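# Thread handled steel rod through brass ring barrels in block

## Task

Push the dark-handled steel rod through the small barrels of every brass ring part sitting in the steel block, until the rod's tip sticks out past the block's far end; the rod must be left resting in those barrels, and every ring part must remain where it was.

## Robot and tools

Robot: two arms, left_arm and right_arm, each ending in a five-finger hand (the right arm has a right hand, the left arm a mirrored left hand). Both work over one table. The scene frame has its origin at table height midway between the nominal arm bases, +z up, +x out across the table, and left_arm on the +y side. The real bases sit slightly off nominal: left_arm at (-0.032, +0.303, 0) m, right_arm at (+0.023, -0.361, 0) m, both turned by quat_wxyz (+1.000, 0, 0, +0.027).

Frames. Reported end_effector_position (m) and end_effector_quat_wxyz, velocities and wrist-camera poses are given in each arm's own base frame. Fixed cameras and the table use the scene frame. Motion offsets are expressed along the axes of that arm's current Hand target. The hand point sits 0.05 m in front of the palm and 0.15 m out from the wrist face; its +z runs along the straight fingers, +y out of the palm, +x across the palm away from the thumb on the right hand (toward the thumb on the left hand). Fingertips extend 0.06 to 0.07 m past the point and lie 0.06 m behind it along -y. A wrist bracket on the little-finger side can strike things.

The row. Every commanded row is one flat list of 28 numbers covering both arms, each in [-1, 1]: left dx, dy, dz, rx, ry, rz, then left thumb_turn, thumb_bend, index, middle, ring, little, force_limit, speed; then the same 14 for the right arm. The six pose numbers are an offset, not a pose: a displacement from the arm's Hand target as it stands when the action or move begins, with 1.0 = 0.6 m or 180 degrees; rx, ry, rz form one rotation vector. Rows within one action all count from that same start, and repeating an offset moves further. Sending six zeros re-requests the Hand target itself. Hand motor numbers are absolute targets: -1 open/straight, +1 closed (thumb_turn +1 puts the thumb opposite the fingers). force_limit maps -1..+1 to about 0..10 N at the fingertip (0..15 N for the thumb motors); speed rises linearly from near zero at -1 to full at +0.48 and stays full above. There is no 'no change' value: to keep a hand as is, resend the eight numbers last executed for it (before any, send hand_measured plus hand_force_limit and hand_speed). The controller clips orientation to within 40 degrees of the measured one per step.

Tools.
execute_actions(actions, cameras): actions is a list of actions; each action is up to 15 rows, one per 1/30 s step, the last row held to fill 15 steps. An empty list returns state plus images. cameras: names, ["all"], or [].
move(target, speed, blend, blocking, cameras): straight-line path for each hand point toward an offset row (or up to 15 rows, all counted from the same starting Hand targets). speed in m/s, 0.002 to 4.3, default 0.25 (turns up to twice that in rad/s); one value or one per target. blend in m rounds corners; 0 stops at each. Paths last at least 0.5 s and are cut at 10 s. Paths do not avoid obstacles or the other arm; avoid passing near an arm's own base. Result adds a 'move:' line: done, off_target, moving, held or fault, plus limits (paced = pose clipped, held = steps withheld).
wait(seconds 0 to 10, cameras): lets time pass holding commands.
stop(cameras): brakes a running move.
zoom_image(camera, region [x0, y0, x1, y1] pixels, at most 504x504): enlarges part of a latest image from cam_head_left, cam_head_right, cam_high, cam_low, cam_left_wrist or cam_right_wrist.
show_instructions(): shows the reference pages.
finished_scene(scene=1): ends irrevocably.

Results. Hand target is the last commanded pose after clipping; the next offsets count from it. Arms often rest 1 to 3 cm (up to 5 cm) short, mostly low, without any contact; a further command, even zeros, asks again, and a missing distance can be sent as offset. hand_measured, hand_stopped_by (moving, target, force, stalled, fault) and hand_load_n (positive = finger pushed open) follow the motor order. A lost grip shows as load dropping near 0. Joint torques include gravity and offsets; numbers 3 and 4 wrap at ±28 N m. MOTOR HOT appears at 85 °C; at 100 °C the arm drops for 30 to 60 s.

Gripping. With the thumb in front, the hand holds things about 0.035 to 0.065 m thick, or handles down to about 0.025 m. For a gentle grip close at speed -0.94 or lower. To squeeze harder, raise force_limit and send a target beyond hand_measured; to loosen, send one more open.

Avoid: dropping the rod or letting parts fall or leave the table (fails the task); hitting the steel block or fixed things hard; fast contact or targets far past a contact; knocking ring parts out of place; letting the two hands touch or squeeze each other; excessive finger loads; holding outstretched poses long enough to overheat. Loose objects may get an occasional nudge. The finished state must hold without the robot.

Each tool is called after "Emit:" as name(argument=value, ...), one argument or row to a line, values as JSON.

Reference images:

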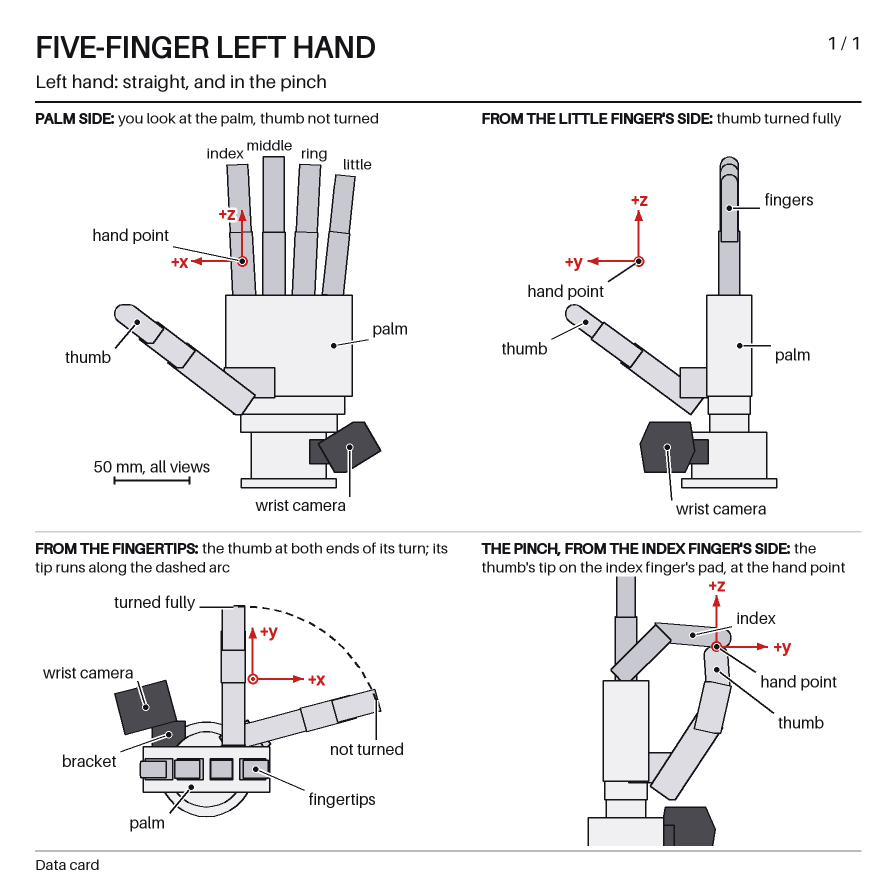

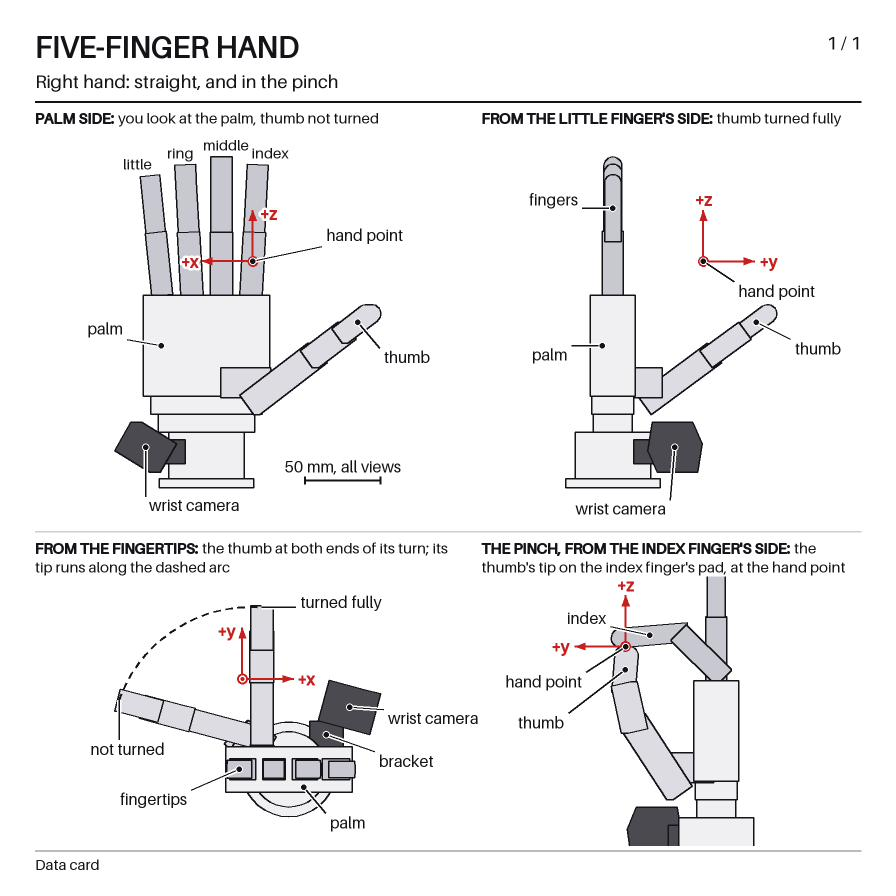

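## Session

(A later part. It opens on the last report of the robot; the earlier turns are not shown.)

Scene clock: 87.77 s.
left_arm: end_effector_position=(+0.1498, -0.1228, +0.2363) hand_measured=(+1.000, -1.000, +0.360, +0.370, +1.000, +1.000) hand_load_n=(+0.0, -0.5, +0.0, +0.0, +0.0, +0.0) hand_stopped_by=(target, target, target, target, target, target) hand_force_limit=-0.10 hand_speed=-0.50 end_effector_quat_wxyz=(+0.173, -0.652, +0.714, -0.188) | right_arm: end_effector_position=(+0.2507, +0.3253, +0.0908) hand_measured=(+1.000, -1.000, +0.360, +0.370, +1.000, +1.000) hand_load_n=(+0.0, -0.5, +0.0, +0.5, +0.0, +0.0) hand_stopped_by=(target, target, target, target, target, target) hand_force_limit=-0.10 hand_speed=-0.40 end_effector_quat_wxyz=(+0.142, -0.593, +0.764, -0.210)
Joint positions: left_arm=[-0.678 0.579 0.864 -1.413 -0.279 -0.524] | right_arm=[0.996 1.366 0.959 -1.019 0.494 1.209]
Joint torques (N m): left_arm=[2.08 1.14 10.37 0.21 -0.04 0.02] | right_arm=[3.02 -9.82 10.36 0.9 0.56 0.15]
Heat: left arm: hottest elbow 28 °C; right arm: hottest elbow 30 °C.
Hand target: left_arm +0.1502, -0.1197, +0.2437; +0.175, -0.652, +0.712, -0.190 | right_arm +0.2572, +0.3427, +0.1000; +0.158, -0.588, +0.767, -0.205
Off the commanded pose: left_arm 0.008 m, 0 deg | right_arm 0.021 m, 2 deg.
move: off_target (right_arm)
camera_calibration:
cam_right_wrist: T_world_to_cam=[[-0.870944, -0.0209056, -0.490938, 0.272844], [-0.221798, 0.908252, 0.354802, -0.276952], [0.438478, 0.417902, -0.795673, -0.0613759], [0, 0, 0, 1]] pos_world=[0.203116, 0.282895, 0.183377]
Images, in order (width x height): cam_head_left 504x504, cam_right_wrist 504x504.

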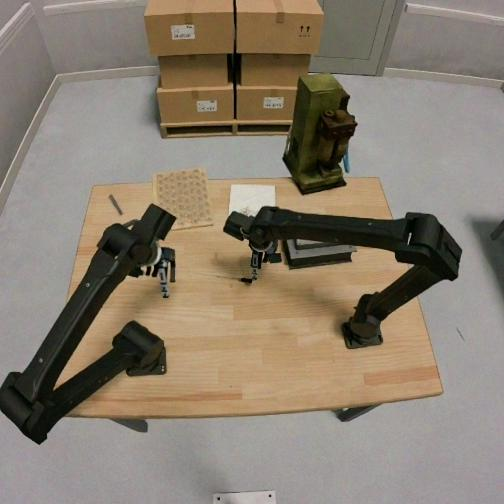

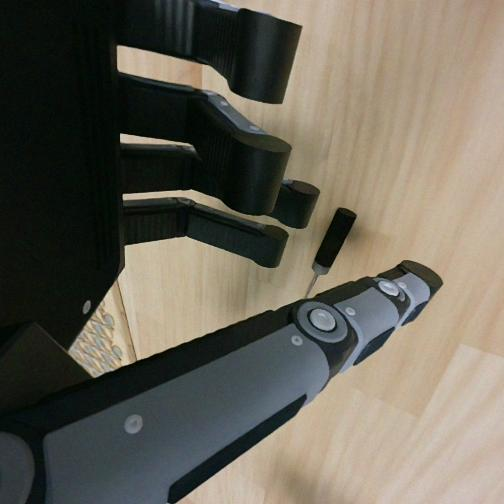

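Emit:
move(
  target=[0,0,0,0,0,0,1,-1,0.36,0.37,1,1,-0.1,-0.5,-0.0649,0.0209,0.0842,0,0,0,1,-1,0.36,0.37,1,1,-0.1,-0.4],
  speed=0.12,
  cameras=["cam_right_wrist"],
)

Scene clock: 89.63 s.
left_arm: end_effector_position=(+0.1498, -0.1228, +0.2363) hand_measured=(+1.000, -1.000, +0.360, +0.370, +1.000, +1.000) hand_load_n=(+0.0, +0.0, +0.0, +0.0, +0.0, +0.0) hand_stopped_by=(target, target, target, target, target, target) hand_force_limit=-0.10 hand_speed=-0.50 end_effector_quat_wxyz=(+0.173, -0.652, +0.714, -0.188) | right_arm: end_effector_position=(+0.2727, +0.3592, +0.0427) hand_measured=(+1.000, -1.000, +0.360, +0.370, +1.000, +1.000) hand_load_n=(+0.0, +0.0, +0.0, +0.0, +0.0, +0.0) hand_stopped_by=(target, target, target, target, target, target) hand_force_limit=-0.10 hand_speed=-0.40 end_effector_quat_wxyz=(+0.141, -0.593, +0.764, -0.210)
Joint positions: left_arm=[-0.678 0.579 0.864 -1.413 -0.279 -0.524] | right_arm=[0.996 1.532 0.994 -0.891 0.494 1.21]
Joint torques (N m): left_arm=[2.08 1.14 10.39 0.2 -0.05 0.02] | right_arm=[2.55 -12.04 9.74 1.14 0.56 0.1]
Heat: left arm: hottest elbow 28 °C; right arm: hottest elbow 30 °C.
Hand target: left_arm +0.1502, -0.1197, +0.2437; +0.175, -0.652, +0.712, -0.190 | right_arm +0.2812, +0.3766, +0.0500; +0.158, -0.588, +0.767, -0.205
Off the commanded pose: left_arm 0.008 m, 0 deg | right_arm 0.021 m, 2 deg.
move: off_target (right_arm)
camera_calibration:
cam_right_wrist: T_world_to_cam=[[-0.87151, -0.0211152, -0.489923, 0.269158], [-0.220816, 0.908948, 0.353629, -0.286257], [0.437847, 0.416374, -0.79682, -0.122763], [0, 0, 0, 1]] pos_world=[0.225115, 0.316992, 0.135275]
Images, in order (width x height): cam_right_wrist 504x504.

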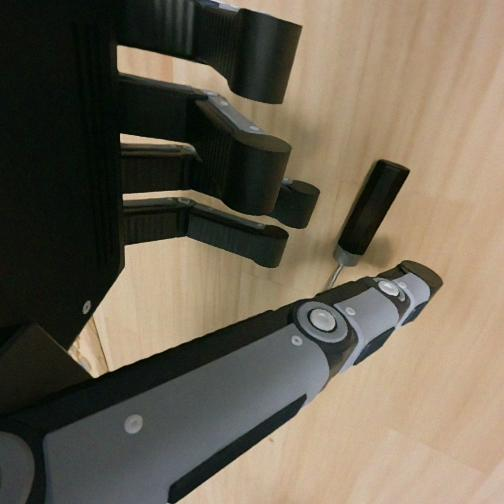

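Emit:
zoom_image(
  camera="cam_right_wrist",
  region=[280, 140, 440, 300],
)

Scaled by 3.150 from the camera's 504x504 image, which has a finer 720x720 frame.

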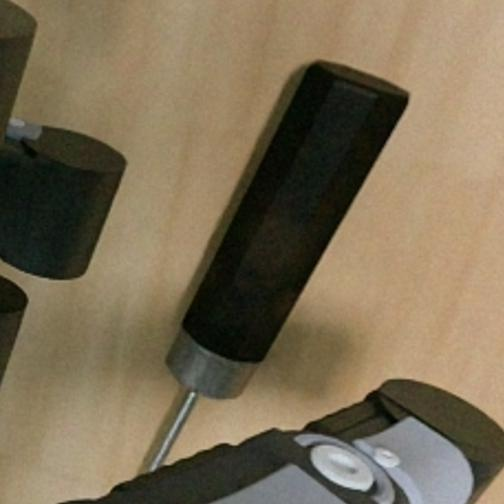

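Emit:
move(
  target=[0,0,0,0,0,0,1,-1,0.36,0.37,1,1,-0.1,-0.5,0,0.0347,0.0467,0,0,0,1,-1,0.36,0.37,1,1,-0.1,-0.4],
  speed=0.08,
  cameras=["cam_right_wrist"],
)

Scene clock: 91.43 s.
left_arm: end_effector_position=(+0.1498, -0.1228, +0.2363) hand_measured=(+1.000, -1.000, +0.360, +0.370, +1.000, +1.000) hand_load_n=(+0.0, +0.0, +0.0, +0.5, +0.0, +0.0) hand_stopped_by=(target, target, target, target, target, target) hand_force_limit=-0.10 hand_speed=-0.50 end_effector_quat_wxyz=(+0.173, -0.652, +0.714, -0.188) | right_arm: end_effector_position=(+0.2806, +0.3732, +0.0223) hand_measured=(+1.000, -1.000, +0.360, +0.370, +1.000, +1.000) hand_load_n=(+0.0, -0.5, +0.5, +0.0, +0.0, +0.5) hand_stopped_by=(target, target, target, target, target, target) hand_force_limit=-0.10 hand_speed=-0.40 end_effector_quat_wxyz=(+0.157, -0.589, +0.766, -0.205)
Joint positions: left_arm=[-0.678 0.579 0.864 -1.413 -0.279 -0.524] | right_arm=[0.998 1.582 0.985 -0.799 0.495 1.214]
Joint torques (N m): left_arm=[2.08 1.2 10.37 0.2 -0.05 0.02] | right_arm=[3.08 -12.75 6.61 1.26 0.56 0.15]
Heat: left arm: hottest elbow 28 °C; right arm: hottest elbow 30 °C.
Hand target: left_arm +0.1502, -0.1197, +0.2437; +0.175, -0.652, +0.712, -0.190 | right_arm +0.2773, +0.3777, +0.0154; +0.158, -0.588, +0.767, -0.205
Off the commanded pose: left_arm 0.008 m, 0 deg | right_arm 0.009 m, 0 deg.
move: done
camera_calibration:
cam_right_wrist: T_world_to_cam=[[-0.861864, -0.00568747, -0.507108, 0.258328], [-0.22684, 0.898654, 0.375451, -0.285012], [0.45358, 0.43862, -0.775808, -0.161502], [0, 0, 0, 1]] pos_world=[0.231245, 0.328434, 0.112714]
Images, in order (width x height): cam_right_wrist 504x504.

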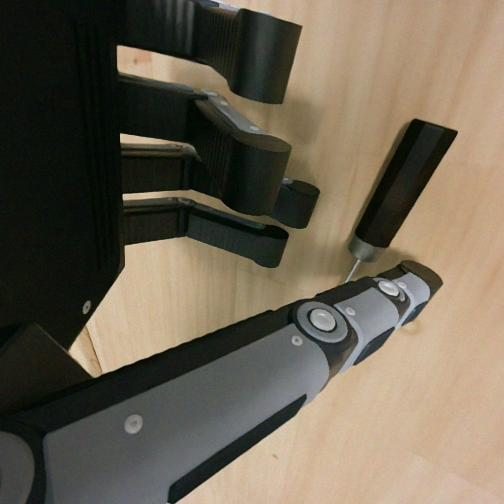

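Emit:
move(
  target=[0,0,0,0,0,0,1,-1,0.36,0.37,1,1,-0.1,-0.5,0.0414,0.0168,0.01225,0,0,0,1,-1,0.36,0.37,1,1,-0.1,-0.4],
  speed=0.06,
  cameras=["cam_right_wrist"],
)

Scene clock: 92.67 s.
left_arm: end_effector_position=(+0.1498, -0.1228, +0.2363) hand_measured=(+1.000, -1.000, +0.360, +0.370, +1.000, +1.000) hand_load_n=(+0.0, +0.0, +0.0, +0.5, +0.0, +0.0) hand_stopped_by=(target, target, target, target, target, target) hand_force_limit=-0.10 hand_speed=-0.50 end_effector_quat_wxyz=(+0.173, -0.652, +0.714, -0.188) | right_arm: end_effector_position=(+0.2739, +0.3621, +0.0147) hand_measured=(+1.000, -1.000, +0.360, +0.370, +1.000, +1.000) hand_load_n=(+0.0, +0.0, +0.0, -3.0, +0.0, +0.0) hand_stopped_by=(target, target, target, target, target, target) hand_force_limit=-0.10 hand_speed=-0.40 end_effector_quat_wxyz=(+0.169, -0.583, +0.769, -0.201)
Joint positions: left_arm=[-0.678 0.579 0.864 -1.413 -0.279 -0.524] | right_arm=[0.998 1.55 0.916 -0.737 0.497 1.22]
Joint torques (N m): left_arm=[2.08 1.03 10.37 0.2 -0.04 0.02] | right_arm=[2.61 -12.22 5.15 0.77 0.46 0.02]
Heat: left arm: hottest elbow 28 °C; right arm: hottest elbow 30 °C.
Hand target: left_arm +0.1502, -0.1197, +0.2437; +0.175, -0.652, +0.712, -0.190 | right_arm +0.2659, +0.3549, +0.0040; +0.158, -0.588, +0.767, -0.205
Off the commanded pose: left_arm 0.008 m, 0 deg | right_arm 0.015 m, 2 deg.
move: off_target (right_arm)
camera_calibration:
cam_right_wrist: T_world_to_cam=[[-0.853851, 0.0106804, -0.520408, 0.240712], [-0.228128, 0.890975, 0.392583, -0.270798], [0.467863, 0.453927, -0.758323, -0.169101], [0, 0, 0, 1]] pos_world=[0.222872, 0.315463, 0.103346]
Images, in order (width x height): cam_right_wrist 504x504.

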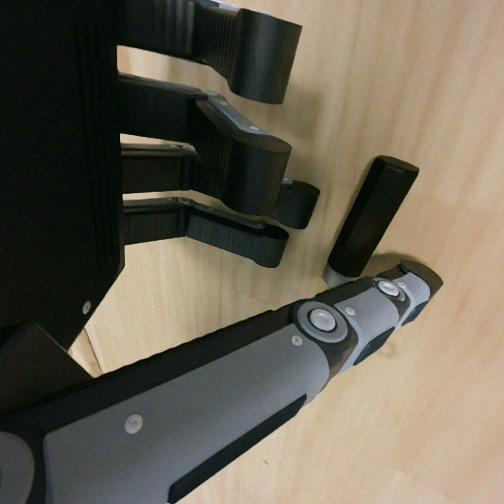

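Emit:
zoom_image(
  camera="cam_right_wrist",
  region=[260, 130, 450, 320],
)

Scaled by 2.653 from the camera's 504x504 image, which has a finer 720x720 frame.

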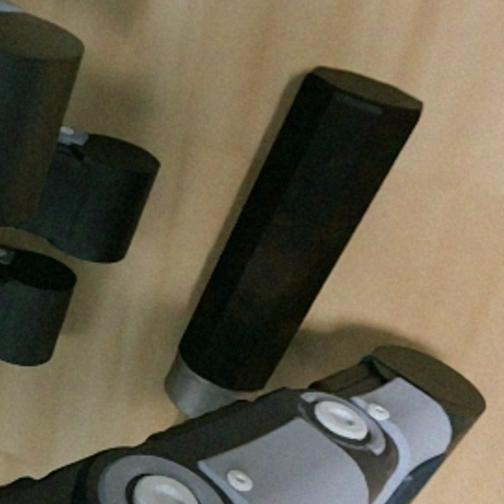

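Emit:
move(
  target=[0,0,0,0,0,0,1,-1,0.36,0.37,1,1,-0.1,-0.5,0.0109,-0.0072,-0.0305,0,0,0,1,-1,0.36,0.37,1,1,-0.1,-0.4],
  speed=0.06,
  cameras=["cam_right_wrist"],
)

Scene clock: 94.27 s.
left_arm: end_effector_position=(+0.1498, -0.1228, +0.2363) hand_measured=(+1.000, -1.000, +0.360, +0.370, +1.000, +1.000) hand_load_n=(+0.0, +0.0, +0.0, +0.0, +0.0, +0.0) hand_stopped_by=(target, target, target, target, target, target) hand_force_limit=-0.10 hand_speed=-0.50 end_effector_quat_wxyz=(+0.173, -0.652, +0.714, -0.188) | right_arm: end_effector_position=(+0.2642, +0.3486, +0.0204) hand_measured=(+1.000, -1.000, +0.360, +0.370, +1.000, +1.000) hand_load_n=(+0.0, +0.0, +0.0, +0.0, +0.0, +0.0) hand_stopped_by=(target, target, target, target, target, target) hand_force_limit=-0.10 hand_speed=-0.40 end_effector_quat_wxyz=(+0.157, -0.587, +0.767, -0.206)
Joint positions: left_arm=[-0.678 0.579 0.864 -1.413 -0.279 -0.524] | right_arm=[1 1.516 0.9 -0.783 0.497 1.22]
Joint torques (N m): left_arm=[2.08 1.2 10.4 0.2 -0.05 0.02] | right_arm=[2.84 -13.33 6.57 0.35 0.54 0.13]
Heat: left arm: hottest elbow 28 °C; right arm: hottest elbow 30 °C.
Hand target: left_arm +0.1502, -0.1197, +0.2437; +0.175, -0.652, +0.712, -0.190 | right_arm +0.2590, +0.3500, +0.0219; +0.157, -0.588, +0.766, -0.205
Off the commanded pose: left_arm 0.008 m, 0 deg | right_arm 0.006 m, 0 deg.
move: done
camera_calibration:
cam_right_wrist: T_world_to_cam=[[-0.861603, -0.00295983, -0.507575, 0.242088], [-0.224057, 0.899504, 0.375089, -0.266949], [0.455455, 0.436903, -0.775678, -0.144639], [0, 0, 0, 1]] pos_world=[0.214648, 0.304031, 0.110814]
Images, in order (width x height): cam_right_wrist 504x504.

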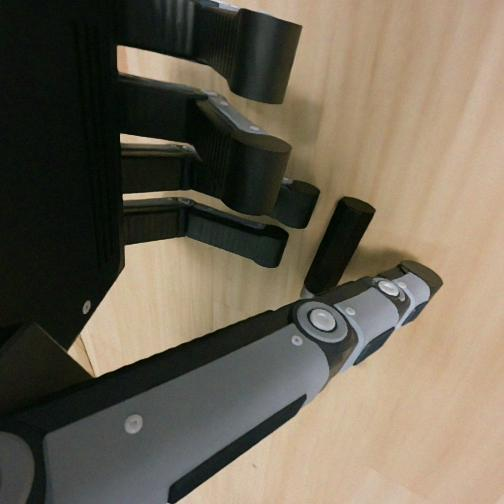

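Emit:
move(
  target=[0,0,0,0,0,0,1,-1,0.36,0.37,1,1,-0.1,-0.5,-0.0217,0.006,0.0137,0,0,0,1,-1,0.36,0.37,1,1,-0.1,-0.4],
  speed=0.06,
  cameras=["cam_right_wrist"],
)

Scene clock: 95.37 s.
left_arm: end_effector_position=(+0.1498, -0.1228, +0.2363) hand_measured=(+1.000, -1.000, +0.360, +0.370, +1.000, +1.000) hand_load_n=(+0.0, -0.5, +0.0, +0.0, +0.0, +0.0) hand_stopped_by=(target, target, target, target, target, target) hand_force_limit=-0.10 hand_speed=-0.50 end_effector_quat_wxyz=(+0.173, -0.652, +0.714, -0.188) | right_arm: end_effector_position=(+0.2618, +0.3484, +0.0137) hand_measured=(+1.000, -1.000, +0.360, +0.370, +1.000, +1.000) hand_load_n=(+0.0, -0.5, -3.0, -1.0, +0.0, +0.0) hand_stopped_by=(target, target, target, target, target, target) hand_force_limit=-0.10 hand_speed=-0.40 end_effector_quat_wxyz=(+0.151, -0.590, +0.765, -0.209)
Joint positions: left_arm=[-0.678 0.579 0.864 -1.413 -0.279 -0.524] | right_arm=[1.006 1.532 0.9 -0.783 0.499 1.224]
Joint torques (N m): left_arm=[2.02 1.2 10.37 0.2 -0.04 0.01] | right_arm=[3.14 -10.58 8.4 1.06 0.45 0.17]
Heat: left arm: hottest elbow 28 °C; right arm: hottest elbow 30 °C.
Hand target: left_arm +0.1502, -0.1197, +0.2437; +0.175, -0.652, +0.712, -0.190 | right_arm +0.2633, +0.3622, +0.0129; +0.157, -0.588, +0.766, -0.205
Off the commanded pose: left_arm 0.008 m, 0 deg | right_arm 0.014 m, 1 deg.
move: off_target (right_arm)
camera_calibration:
cam_right_wrist: T_world_to_cam=[[-0.864659, -0.0114699, -0.502228, 0.240313], [-0.223592, 0.904042, 0.364301, -0.266352], [0.449856, 0.42729, -0.784253, -0.143609], [0, 0, 0, 1]] pos_world=[0.212838, 0.304913, 0.105099]
Images, in order (width x height): cam_right_wrist 504x504.

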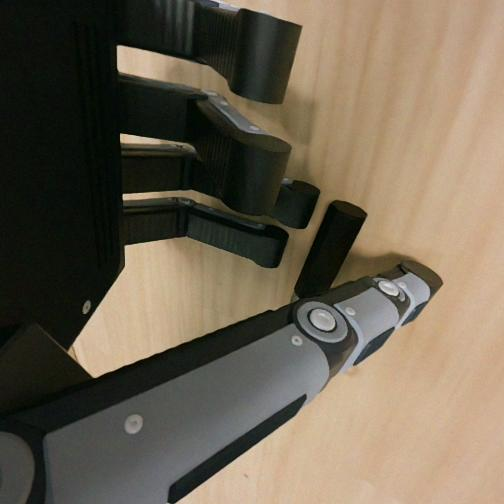

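Emit:
move(
  target=[
    [0,0,0,0,0,0,1,-1,0.36,0.37,1,1,-0.1,-0.5,-0.0142,-0.0078,-0.0108,0,0,0,1,-1,0.36,0.37,1,1,-0.1,-0.4],
    [0,0,0,0,0,0,1,-1,0.36,0.37,1,1,-0.1,-0.5,-0.0142,-0.0028,-0.0022,0,0,0,1,-1,0.36,0.37,1,1,-0.1,-0.4],
  ],
  speed=0.06,
  cameras=["cam_right_wrist"],
)

Scene clock: 98.17 s.
left_arm: end_effector_position=(+0.1498, -0.1228, +0.2363) hand_measured=(+1.000, -1.000, +0.360, +0.370, +1.000, +1.000) hand_load_n=(+0.0, +0.0, +0.0, -0.5, +0.0, +0.0) hand_stopped_by=(target, target, target, target, target, target) hand_force_limit=-0.10 hand_speed=-0.50 end_effector_quat_wxyz=(+0.173, -0.652, +0.714, -0.188) | right_arm: end_effector_position=(+0.2638, +0.3549, +0.0143) hand_measured=(+1.000, -1.000, +0.360, +0.370, +1.000, +1.000) hand_load_n=(+0.0, +0.0, -2.0, +0.0, +0.0, +0.0) hand_stopped_by=(target, target, target, target, target, target) hand_force_limit=-0.10 hand_speed=-0.40 end_effector_quat_wxyz=(+0.149, -0.590, +0.766, -0.209)
Joint positions: left_arm=[-0.678 0.579 0.864 -1.413 -0.279 -0.524] | right_arm=[1.01 1.549 0.922 -0.794 0.5 1.229]
Joint torques (N m): left_arm=[2.14 1.2 10.39 0.18 -0.04 0.01] | right_arm=[3.02 -11.28 8.72 1.01 0.48 0.15]
Heat: left arm: hottest elbow 28 °C; right arm: hottest elbow 30 °C.
Hand target: left_arm +0.1502, -0.1197, +0.2437; +0.175, -0.652, +0.712, -0.190 | right_arm +0.2664, +0.3702, +0.0150; +0.157, -0.588, +0.767, -0.205
Off the commanded pose: left_arm 0.008 m, 0 deg | right_arm 0.016 m, 1 deg.
move: off_target (right_arm)
camera_calibration:
cam_right_wrist: T_world_to_cam=[[-0.865729, -0.0120911, -0.500367, 0.242917], [-0.222099, 0.905173, 0.362401, -0.272767], [0.448537, 0.424872, -0.78632, -0.14562], [0, 0, 0, 1]] pos_world=[0.215035, 0.311708, 0.105895]
Images, in order (width x height): cam_right_wrist 504x504.

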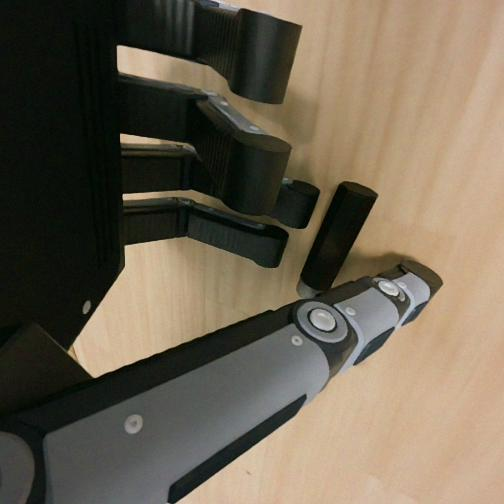

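Emit:
move(
  target=[0,0,0,0,0,0,1,-1,0.36,0.37,1,1,-0.1,-0.5,0,0,0,0,0,0,1,-0.05,0.36,0.37,1,1,-0.1,-0.85],
  speed=0.05,
  cameras=["cam_right_wrist"],
)

Scene clock: 100.43 s.
left_arm: end_effector_position=(+0.1498, -0.1228, +0.2363) hand_measured=(+1.000, -1.000, +0.360, +0.370, +1.000, +1.000) hand_load_n=(+0.0, +0.0, +0.0, +0.0, +0.0, +0.0) hand_stopped_by=(target, target, target, target, target, target) hand_force_limit=-0.10 hand_speed=-0.50 end_effector_quat_wxyz=(+0.173, -0.652, +0.714, -0.188) | right_arm: end_effector_position=(+0.2637, +0.3550, +0.0143) hand_measured=(+1.000, -0.612, +0.360, +0.370, +1.000, +1.000) hand_load_n=(+1.5, +7.5, -1.0, +3.0, +0.0, +0.0) hand_stopped_by=(target, force, target, target, target, target) hand_force_limit=-0.10 hand_speed=-0.85 end_effector_quat_wxyz=(+0.149, -0.590, +0.765, -0.209)
Joint positions: left_arm=[-0.678 0.579 0.864 -1.413 -0.279 -0.524] | right_arm=[1.01 1.549 0.922 -0.794 0.5 1.229]
Joint torques (N m): left_arm=[2.02 1.08 10.39 0.2 -0.04 0.02] | right_arm=[3.08 -11.34 8.76 0.99 0.46 0.15]
Heat: left arm: hottest elbow 28 °C; right arm: hottest shoulder 30 °C.
Hand target: left_arm +0.1502, -0.1197, +0.2437; +0.175, -0.652, +0.712, -0.190 | right_arm +0.2663, +0.3703, +0.0150; +0.157, -0.588, +0.766, -0.205
Off the commanded pose: left_arm 0.008 m, 0 deg | right_arm 0.015 m, 1 deg.
move: off_target (right_arm)
camera_calibration:
cam_right_wrist: T_world_to_cam=[[-0.865748, -0.0124002, -0.500327, 0.242927], [-0.222386, 0.905112, 0.362376, -0.272706], [0.448358, 0.424992, -0.786356, -0.14557], [0, 0, 0, 1]] pos_world=[0.214935, 0.311708, 0.105895]
Images, in order (width x height): cam_right_wrist 504x504.

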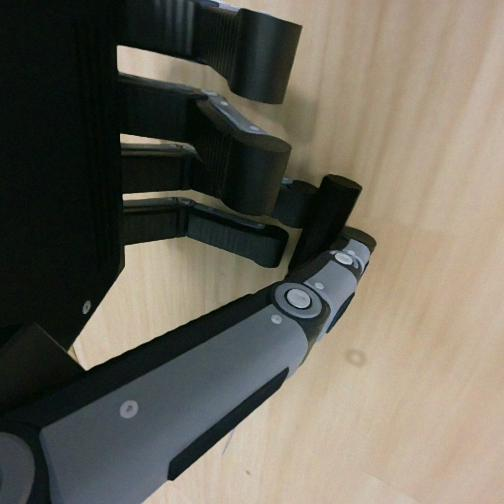

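Emit:
zoom_image(
  camera="cam_right_wrist",
  region=[200, 150, 400, 350],
)

Emit:
move(
  target=[0,0,0,0,0,0,1,-1,0.36,0.37,1,1,-0.1,-0.5,0,-0.0417,-0.0722,0,0,0,1,-0.05,0.36,0.37,1,1,-0.1,-0.85],
  speed=0.06,
  cameras=["all"],
)

Scaled by 2.520 from the camera's 504x504 image, which has a finer 720x720 frame.

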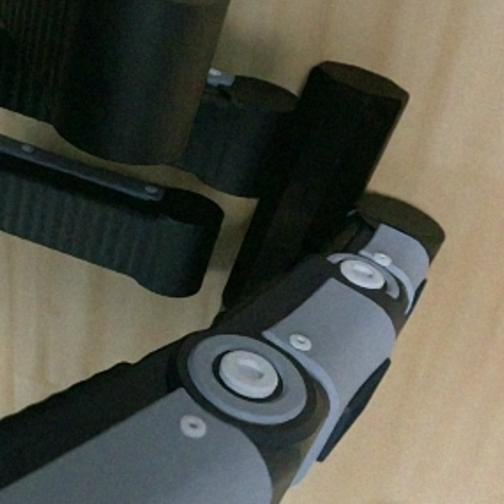

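Scene clock: 102.03 s.
left_arm: end_effector_position=(+0.1498, -0.1228, +0.2363) hand_measured=(+1.000, -1.000, +0.360, +0.370, +1.000, +1.000) hand_load_n=(+0.0, +0.0, +0.0, +0.0, +0.0, +0.0) hand_stopped_by=(target, target, target, target, target, target) hand_force_limit=-0.10 hand_speed=-0.50 end_effector_quat_wxyz=(+0.173, -0.652, +0.714, -0.188) | right_arm: end_effector_position=(+0.2630, +0.3539, +0.0498) hand_measured=(+1.000, -0.612, +0.360, +0.370, +1.000, +1.000) hand_load_n=(+1.5, +7.0, +0.5, +5.0, +0.0, +0.0) hand_stopped_by=(target, force, target, target, target, target) hand_force_limit=-0.10 hand_speed=-0.85 end_effector_quat_wxyz=(+0.141, -0.592, +0.764, -0.212)
Joint positions: left_arm=[-0.678 0.579 0.864 -1.413 -0.279 -0.524] | right_arm=[1.01 1.502 0.981 -0.92 0.5 1.229]
Joint torques (N m): left_arm=[2.08 1.2 10.37 0.18 -0.05 0.01] | right_arm=[2.9 -13.63 9.89 0.28 0.46 0.14]
Heat: left arm: hottest elbow 28 °C; right arm: hottest shoulder 30 °C.
Hand target: left_arm +0.1502, -0.1197, +0.2437; +0.175, -0.652, +0.712, -0.190 | right_arm +0.2664, +0.3703, +0.0651; +0.158, -0.588, +0.767, -0.205
Off the commanded pose: left_arm 0.008 m, 0 deg | right_arm 0.023 m, 2 deg.
move: off_target (right_arm)
camera_calibration:
cam_left_wrist: T_world_to_cam=[[0.840305, -0.337177, 0.424499, -0.260766], [-0.491708, -0.803778, 0.33491, -0.101893], [0.228279, -0.490156, -0.841211, 0.223293], [0, 0, 0, 1]] pos_world=[0.118049, -0.0603751, 0.332657]
cam_right_wrist: T_world_to_cam=[[-0.870768, -0.0203925, -0.491271, 0.263815], [-0.218796, 0.910839, 0.350002, -0.287161], [0.440331, 0.412259, -0.797591, -0.109753], [0, 0, 0, 1]] pos_world=[0.215219, 0.312184, 0.142574]

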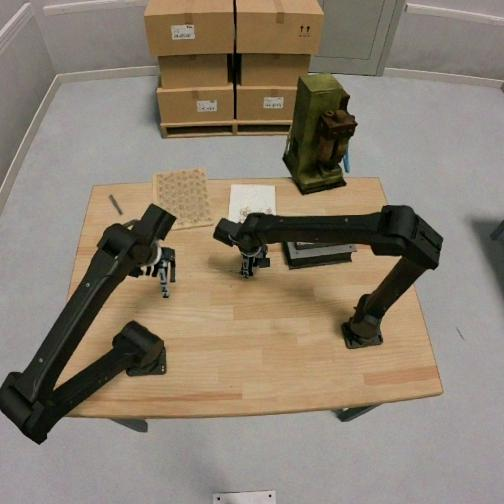

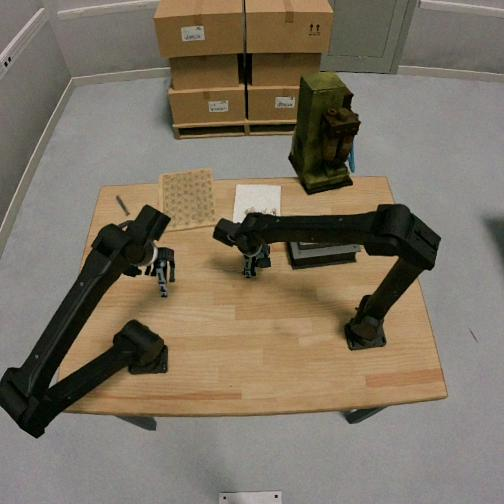

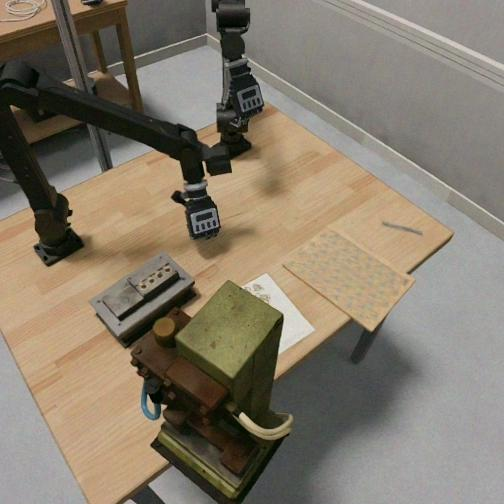

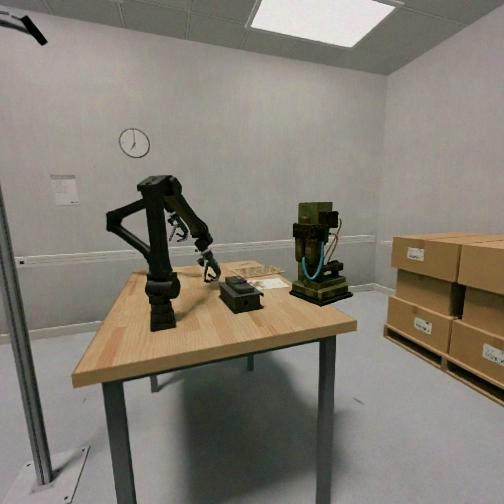

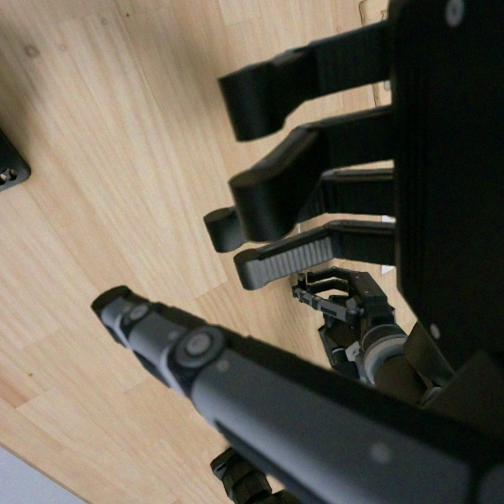

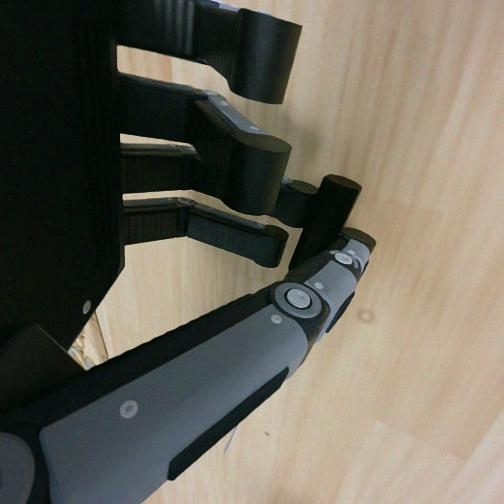

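Emit:
zoom_image(
  camera="cam_high",
  region=[80, 240, 210, 350],
)

Emit:
zoom_image(
  camera="cam_low",
  region=[200, 260, 280, 330],
)

Scaled by 3.877 from the camera's 504x504 image, which has a finer 720x720 frame.

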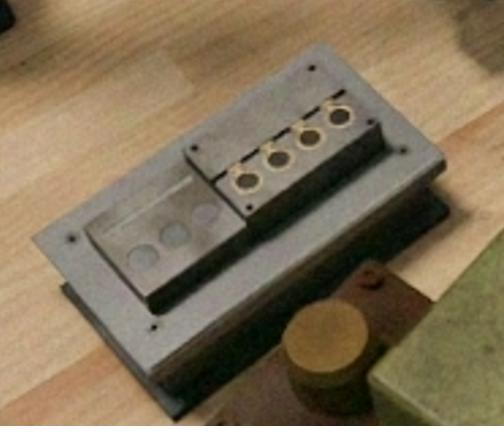

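Scaled by 6.300 from the camera's 504x504 image, which has a finer 720x720 frame.

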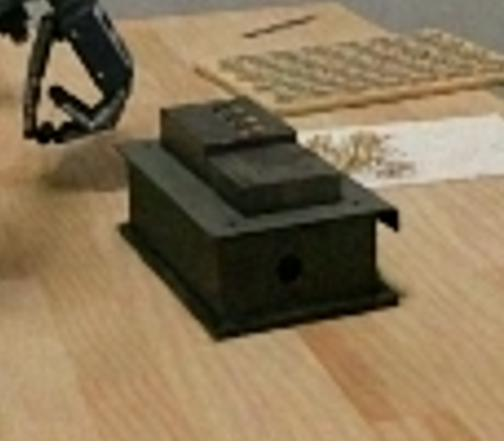

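Emit:
execute_actions(
  actions=[],
  cameras=["cam_head_left","cam_high","cam_low","cam_left_wrist","cam_right_wrist"],
)

Scene clock: 103.63 s.
left_arm: end_effector_position=(+0.1498, -0.1228, +0.2363) hand_measured=(+1.000, -1.000, +0.360, +0.370, +1.000, +1.000) hand_load_n=(+0.0, +0.0, +0.0, +0.0, +0.0, +0.0) hand_stopped_by=(target, target, target, target, target, target) hand_force_limit=-0.10 hand_speed=-0.50 end_effector_quat_wxyz=(+0.173, -0.652, +0.714, -0.188) | right_arm: end_effector_position=(+0.2630, +0.3539, +0.0498) hand_measured=(+1.000, -0.612, +0.360, +0.370, +1.000, +1.000) hand_load_n=(+1.5, +7.0, +0.0, +5.0, +0.0, +0.0) hand_stopped_by=(target, force, target, target, target, target) hand_force_limit=-0.10 hand_speed=-0.85 end_effector_quat_wxyz=(+0.141, -0.592, +0.764, -0.212)
Joint positions: left_arm=[-0.678 0.579 0.864 -1.413 -0.279 -0.524] | right_arm=[1.01 1.502 0.981 -0.92 0.5 1.229]
Joint velocities: within noise
Joint torques (N m): left_arm=[2.14 1.14 10.36 0.2 -0.04 0.01] | right_arm=[3.25 -13.39 9.84 0.21 0.46 0.14]
Heat: left arm: hottest elbow 28 °C; right arm: hottest shoulder 30 °C.
Hand target: left_arm +0.1502, -0.1197, +0.2437; +0.175, -0.652, +0.712, -0.190 | right_arm +0.2664, +0.3704, +0.0651; +0.158, -0.588, +0.767, -0.205
Off the commanded pose: left_arm 0.008 m, 0 deg | right_arm 0.023 m, 2 deg.
camera_calibration:
cam_left_wrist: T_world_to_cam=[[0.840305, -0.337177, 0.424499, -0.260766], [-0.491708, -0.803778, 0.33491, -0.101893], [0.228279, -0.490156, -0.841211, 0.223293], [0, 0, 0, 1]] pos_world=[0.118049, -0.0603751, 0.332657]
cam_right_wrist: T_world_to_cam=[[-0.870768, -0.0203925, -0.491271, 0.263815], [-0.218796, 0.910839, 0.350002, -0.287161], [0.440331, 0.412259, -0.797591, -0.109753], [0, 0, 0, 1]] pos_world=[0.215219, 0.312184, 0.142574]
Images, in order (width x height): cam_head_left 504x504, cam_high 504x504, cam_low 504x504, cam_left_wrist 504x504, cam_right_wrist 504x504.

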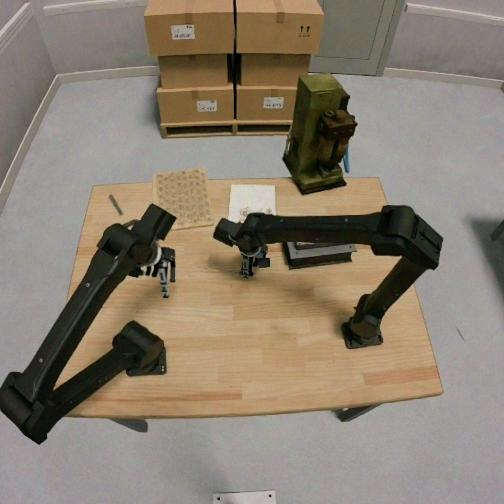

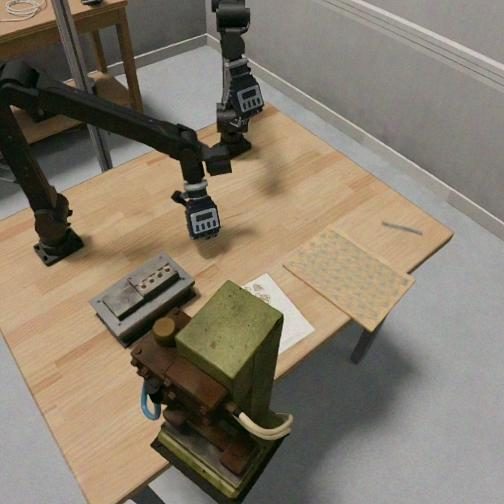

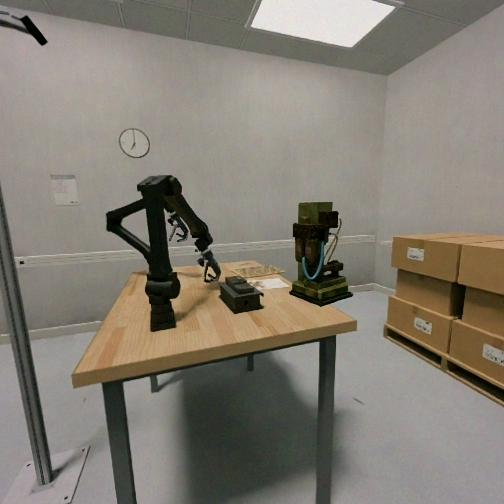

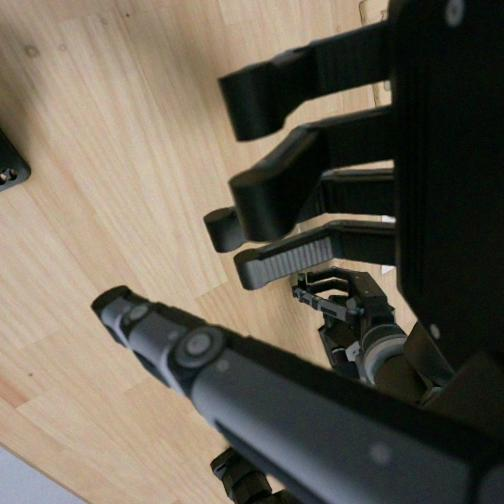

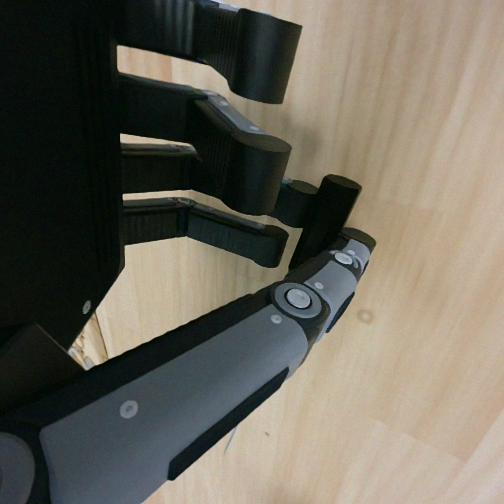

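Emit:
zoom_image(
  camera="cam_right_wrist",
  region=[180, 160, 400, 480],
)

Emit:
zoom_image(
  camera="cam_head_left",
  region=[180, 160, 380, 320],
)

Emit:
zoom_image(
  camera="cam_high",
  region=[80, 120, 300, 350],
)

Emit:
zoom_image(
  camera="cam_low",
  region=[140, 170, 320, 340],
)

Scaled by 1.575 from the camera's 504x504 image, which has a finer 720x720 frame.

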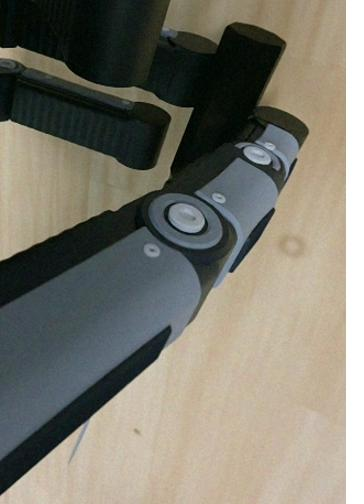

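Scaled by 2.520 from the camera's 504x504 image, which has a finer 720x720 frame.

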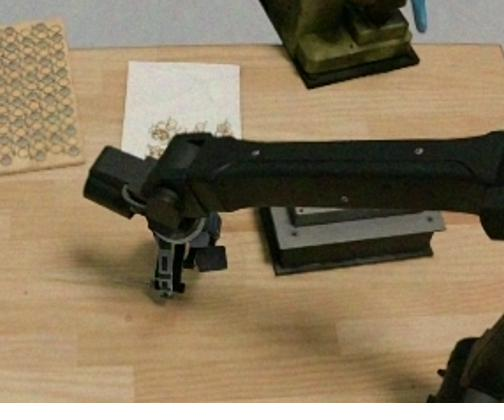

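Scaled by 2.191 from the camera's 504x504 image, which has a finer 720x720 frame.

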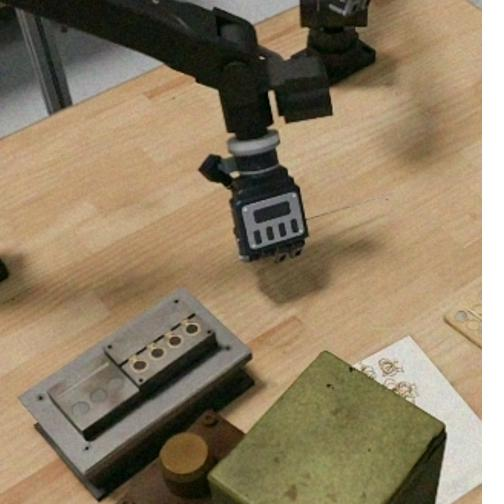

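Scaled by 2.800 from the camera's 504x504 image, which has a finer 720x720 frame.

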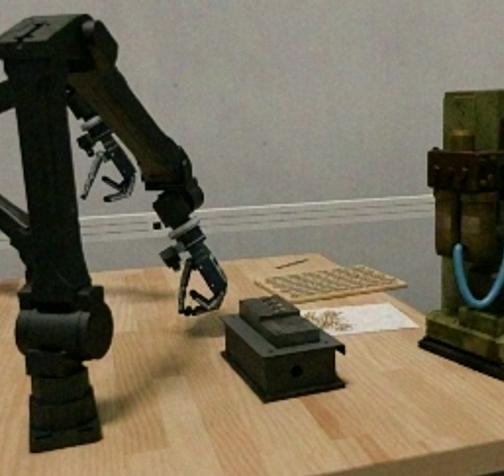

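Emit:
zoom_image(
  camera="cam_head_left",
  region=[190, 240, 270, 300],
)

Emit:
zoom_image(
  camera="cam_high",
  region=[200, 180, 280, 240],
)

Scaled by 6.300 from the camera's 504x504 image, which has a finer 720x720 frame.

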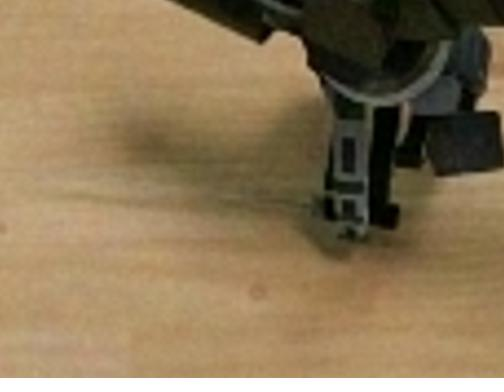

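Scaled by 6.300 from the camera's 504x504 image, which has a finer 720x720 frame.

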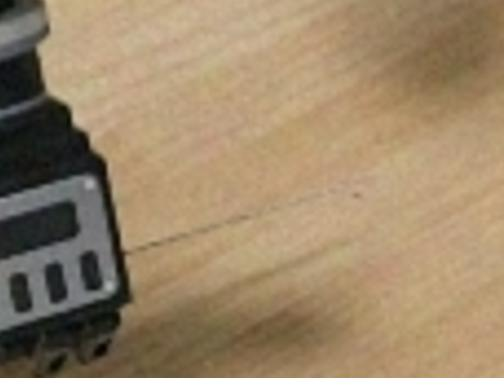

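Emit:
move(
  target=[
    [0,0,0,0,0,0,1,-1,0.36,0.37,1,1,-0.1,-0.5,0,-0.0708,-0.1227,0,0,0,1,-0.05,0.36,0.37,1,1,-0.1,-0.85],
    [0,0,0,0,0,0,1,-1,0.36,0.37,1,1,-0.1,-0.5,0.3594,-0.3326,-0.1640,0,-0.0243,-0.0421,1,-0.05,0.36,0.37,1,1,-0.1,-0.85],
    [0,0,0,0,0,0,1,-1,0.36,0.37,1,1,-0.1,-0.5,0.7012,-0.4855,-0.0180,0,-0.0486,-0.0842,1,-0.05,0.36,0.37,1,1,-0.1,-0.85],
  ],
  speed=0.25,
  blend=[0.04,0.08,0],
  cameras=["cam_head_left","cam_head_right","cam_high","cam_right_wrist"],
)

Scene clock: 111.97 s.
left_arm: end_effector_position=(+0.1498, -0.1228, +0.2363) hand_measured=(+1.000, -1.000, +0.360, +0.370, +1.000, +1.000) hand_load_n=(-0.5, +0.0, +0.0, +0.0, +0.0, +0.0) hand_stopped_by=(target, target, target, target, target, target) hand_force_limit=-0.10 hand_speed=-0.50 end_effector_quat_wxyz=(+0.173, -0.652, +0.714, -0.188) | right_arm: end_effector_position=(+0.3826, -0.0900, +0.2066) hand_measured=(+1.000, -0.612, +0.360, +0.370, +1.000, +1.000) hand_load_n=(+1.5, +7.0, +0.0, +5.5, +0.5, +0.5) hand_stopped_by=(target, force, target, target, target, target) hand_force_limit=-0.10 hand_speed=-0.85 end_effector_quat_wxyz=(-0.182, +0.697, -0.674, +0.164)
Joint positions: left_arm=[-0.678 0.579 0.864 -1.413 -0.279 -0.524] | right_arm=[-0.348 1.217 1.119 -1.016 -0.193 -0.337]
Joint torques (N m): left_arm=[2.08 1.14 10.37 0.21 -0.04 0.01] | right_arm=[0.97 -8.7 11.95 1.46 -0.27 -0.18]
Heat: left arm: hottest elbow 28 °C; right arm: hottest elbow 31 °C.
Hand target: left_arm +0.1502, -0.1197, +0.2437; +0.175, -0.652, +0.712, -0.190 | right_arm +0.3956, -0.1000, +0.2199; -0.187, +0.698, -0.668, +0.179
Off the commanded pose: left_arm 0.008 m, 0 deg | right_arm 0.021 m, 2 deg.
move: off_target (right_arm)
camera_calibration:
cam_right_wrist: T_world_to_cam=[[-0.836681, -0.251146, -0.486714, 0.401151], [-0.469889, 0.785707, 0.40233, 0.162506], [0.281371, 0.565323, -0.775397, 0.215561], [0, 0, 0, 1]] pos_world=[0.351343, -0.148796, 0.29701]
Images, in order (width x height): cam_head_left 504x504, cam_head_right 504x504, cam_high 504x504, cam_right_wrist 504x504.

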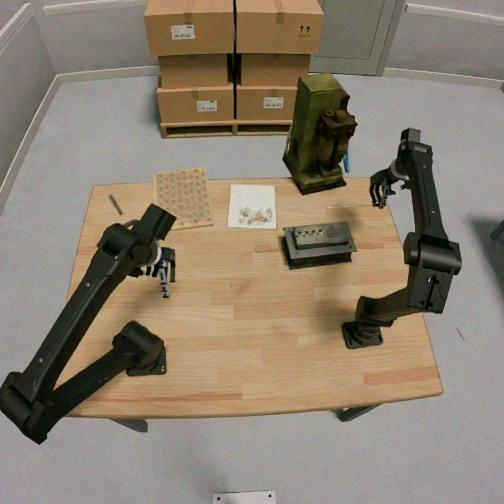

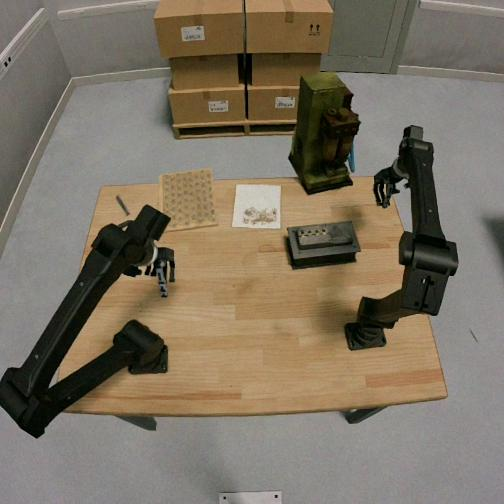

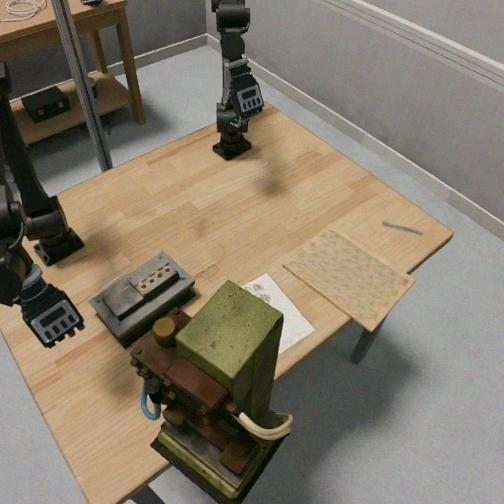

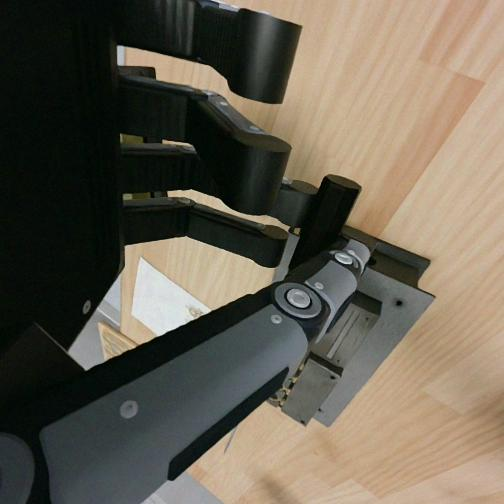

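Emit:
zoom_image(
  camera="cam_right_wrist",
  region=[210, 220, 450, 460],
)

Emit:
zoom_image(
  camera="cam_high",
  region=[0, 230, 220, 370],
)

Scaled by 2.100 from the camera's 504x504 image, which has a finer 720x720 frame.

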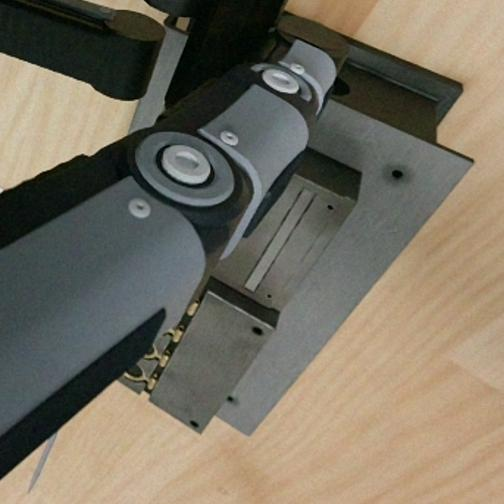

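Scaled by 2.291 from the camera's 504x504 image, which has a finer 720x720 frame.

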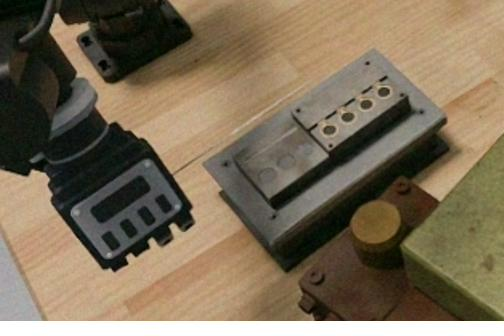

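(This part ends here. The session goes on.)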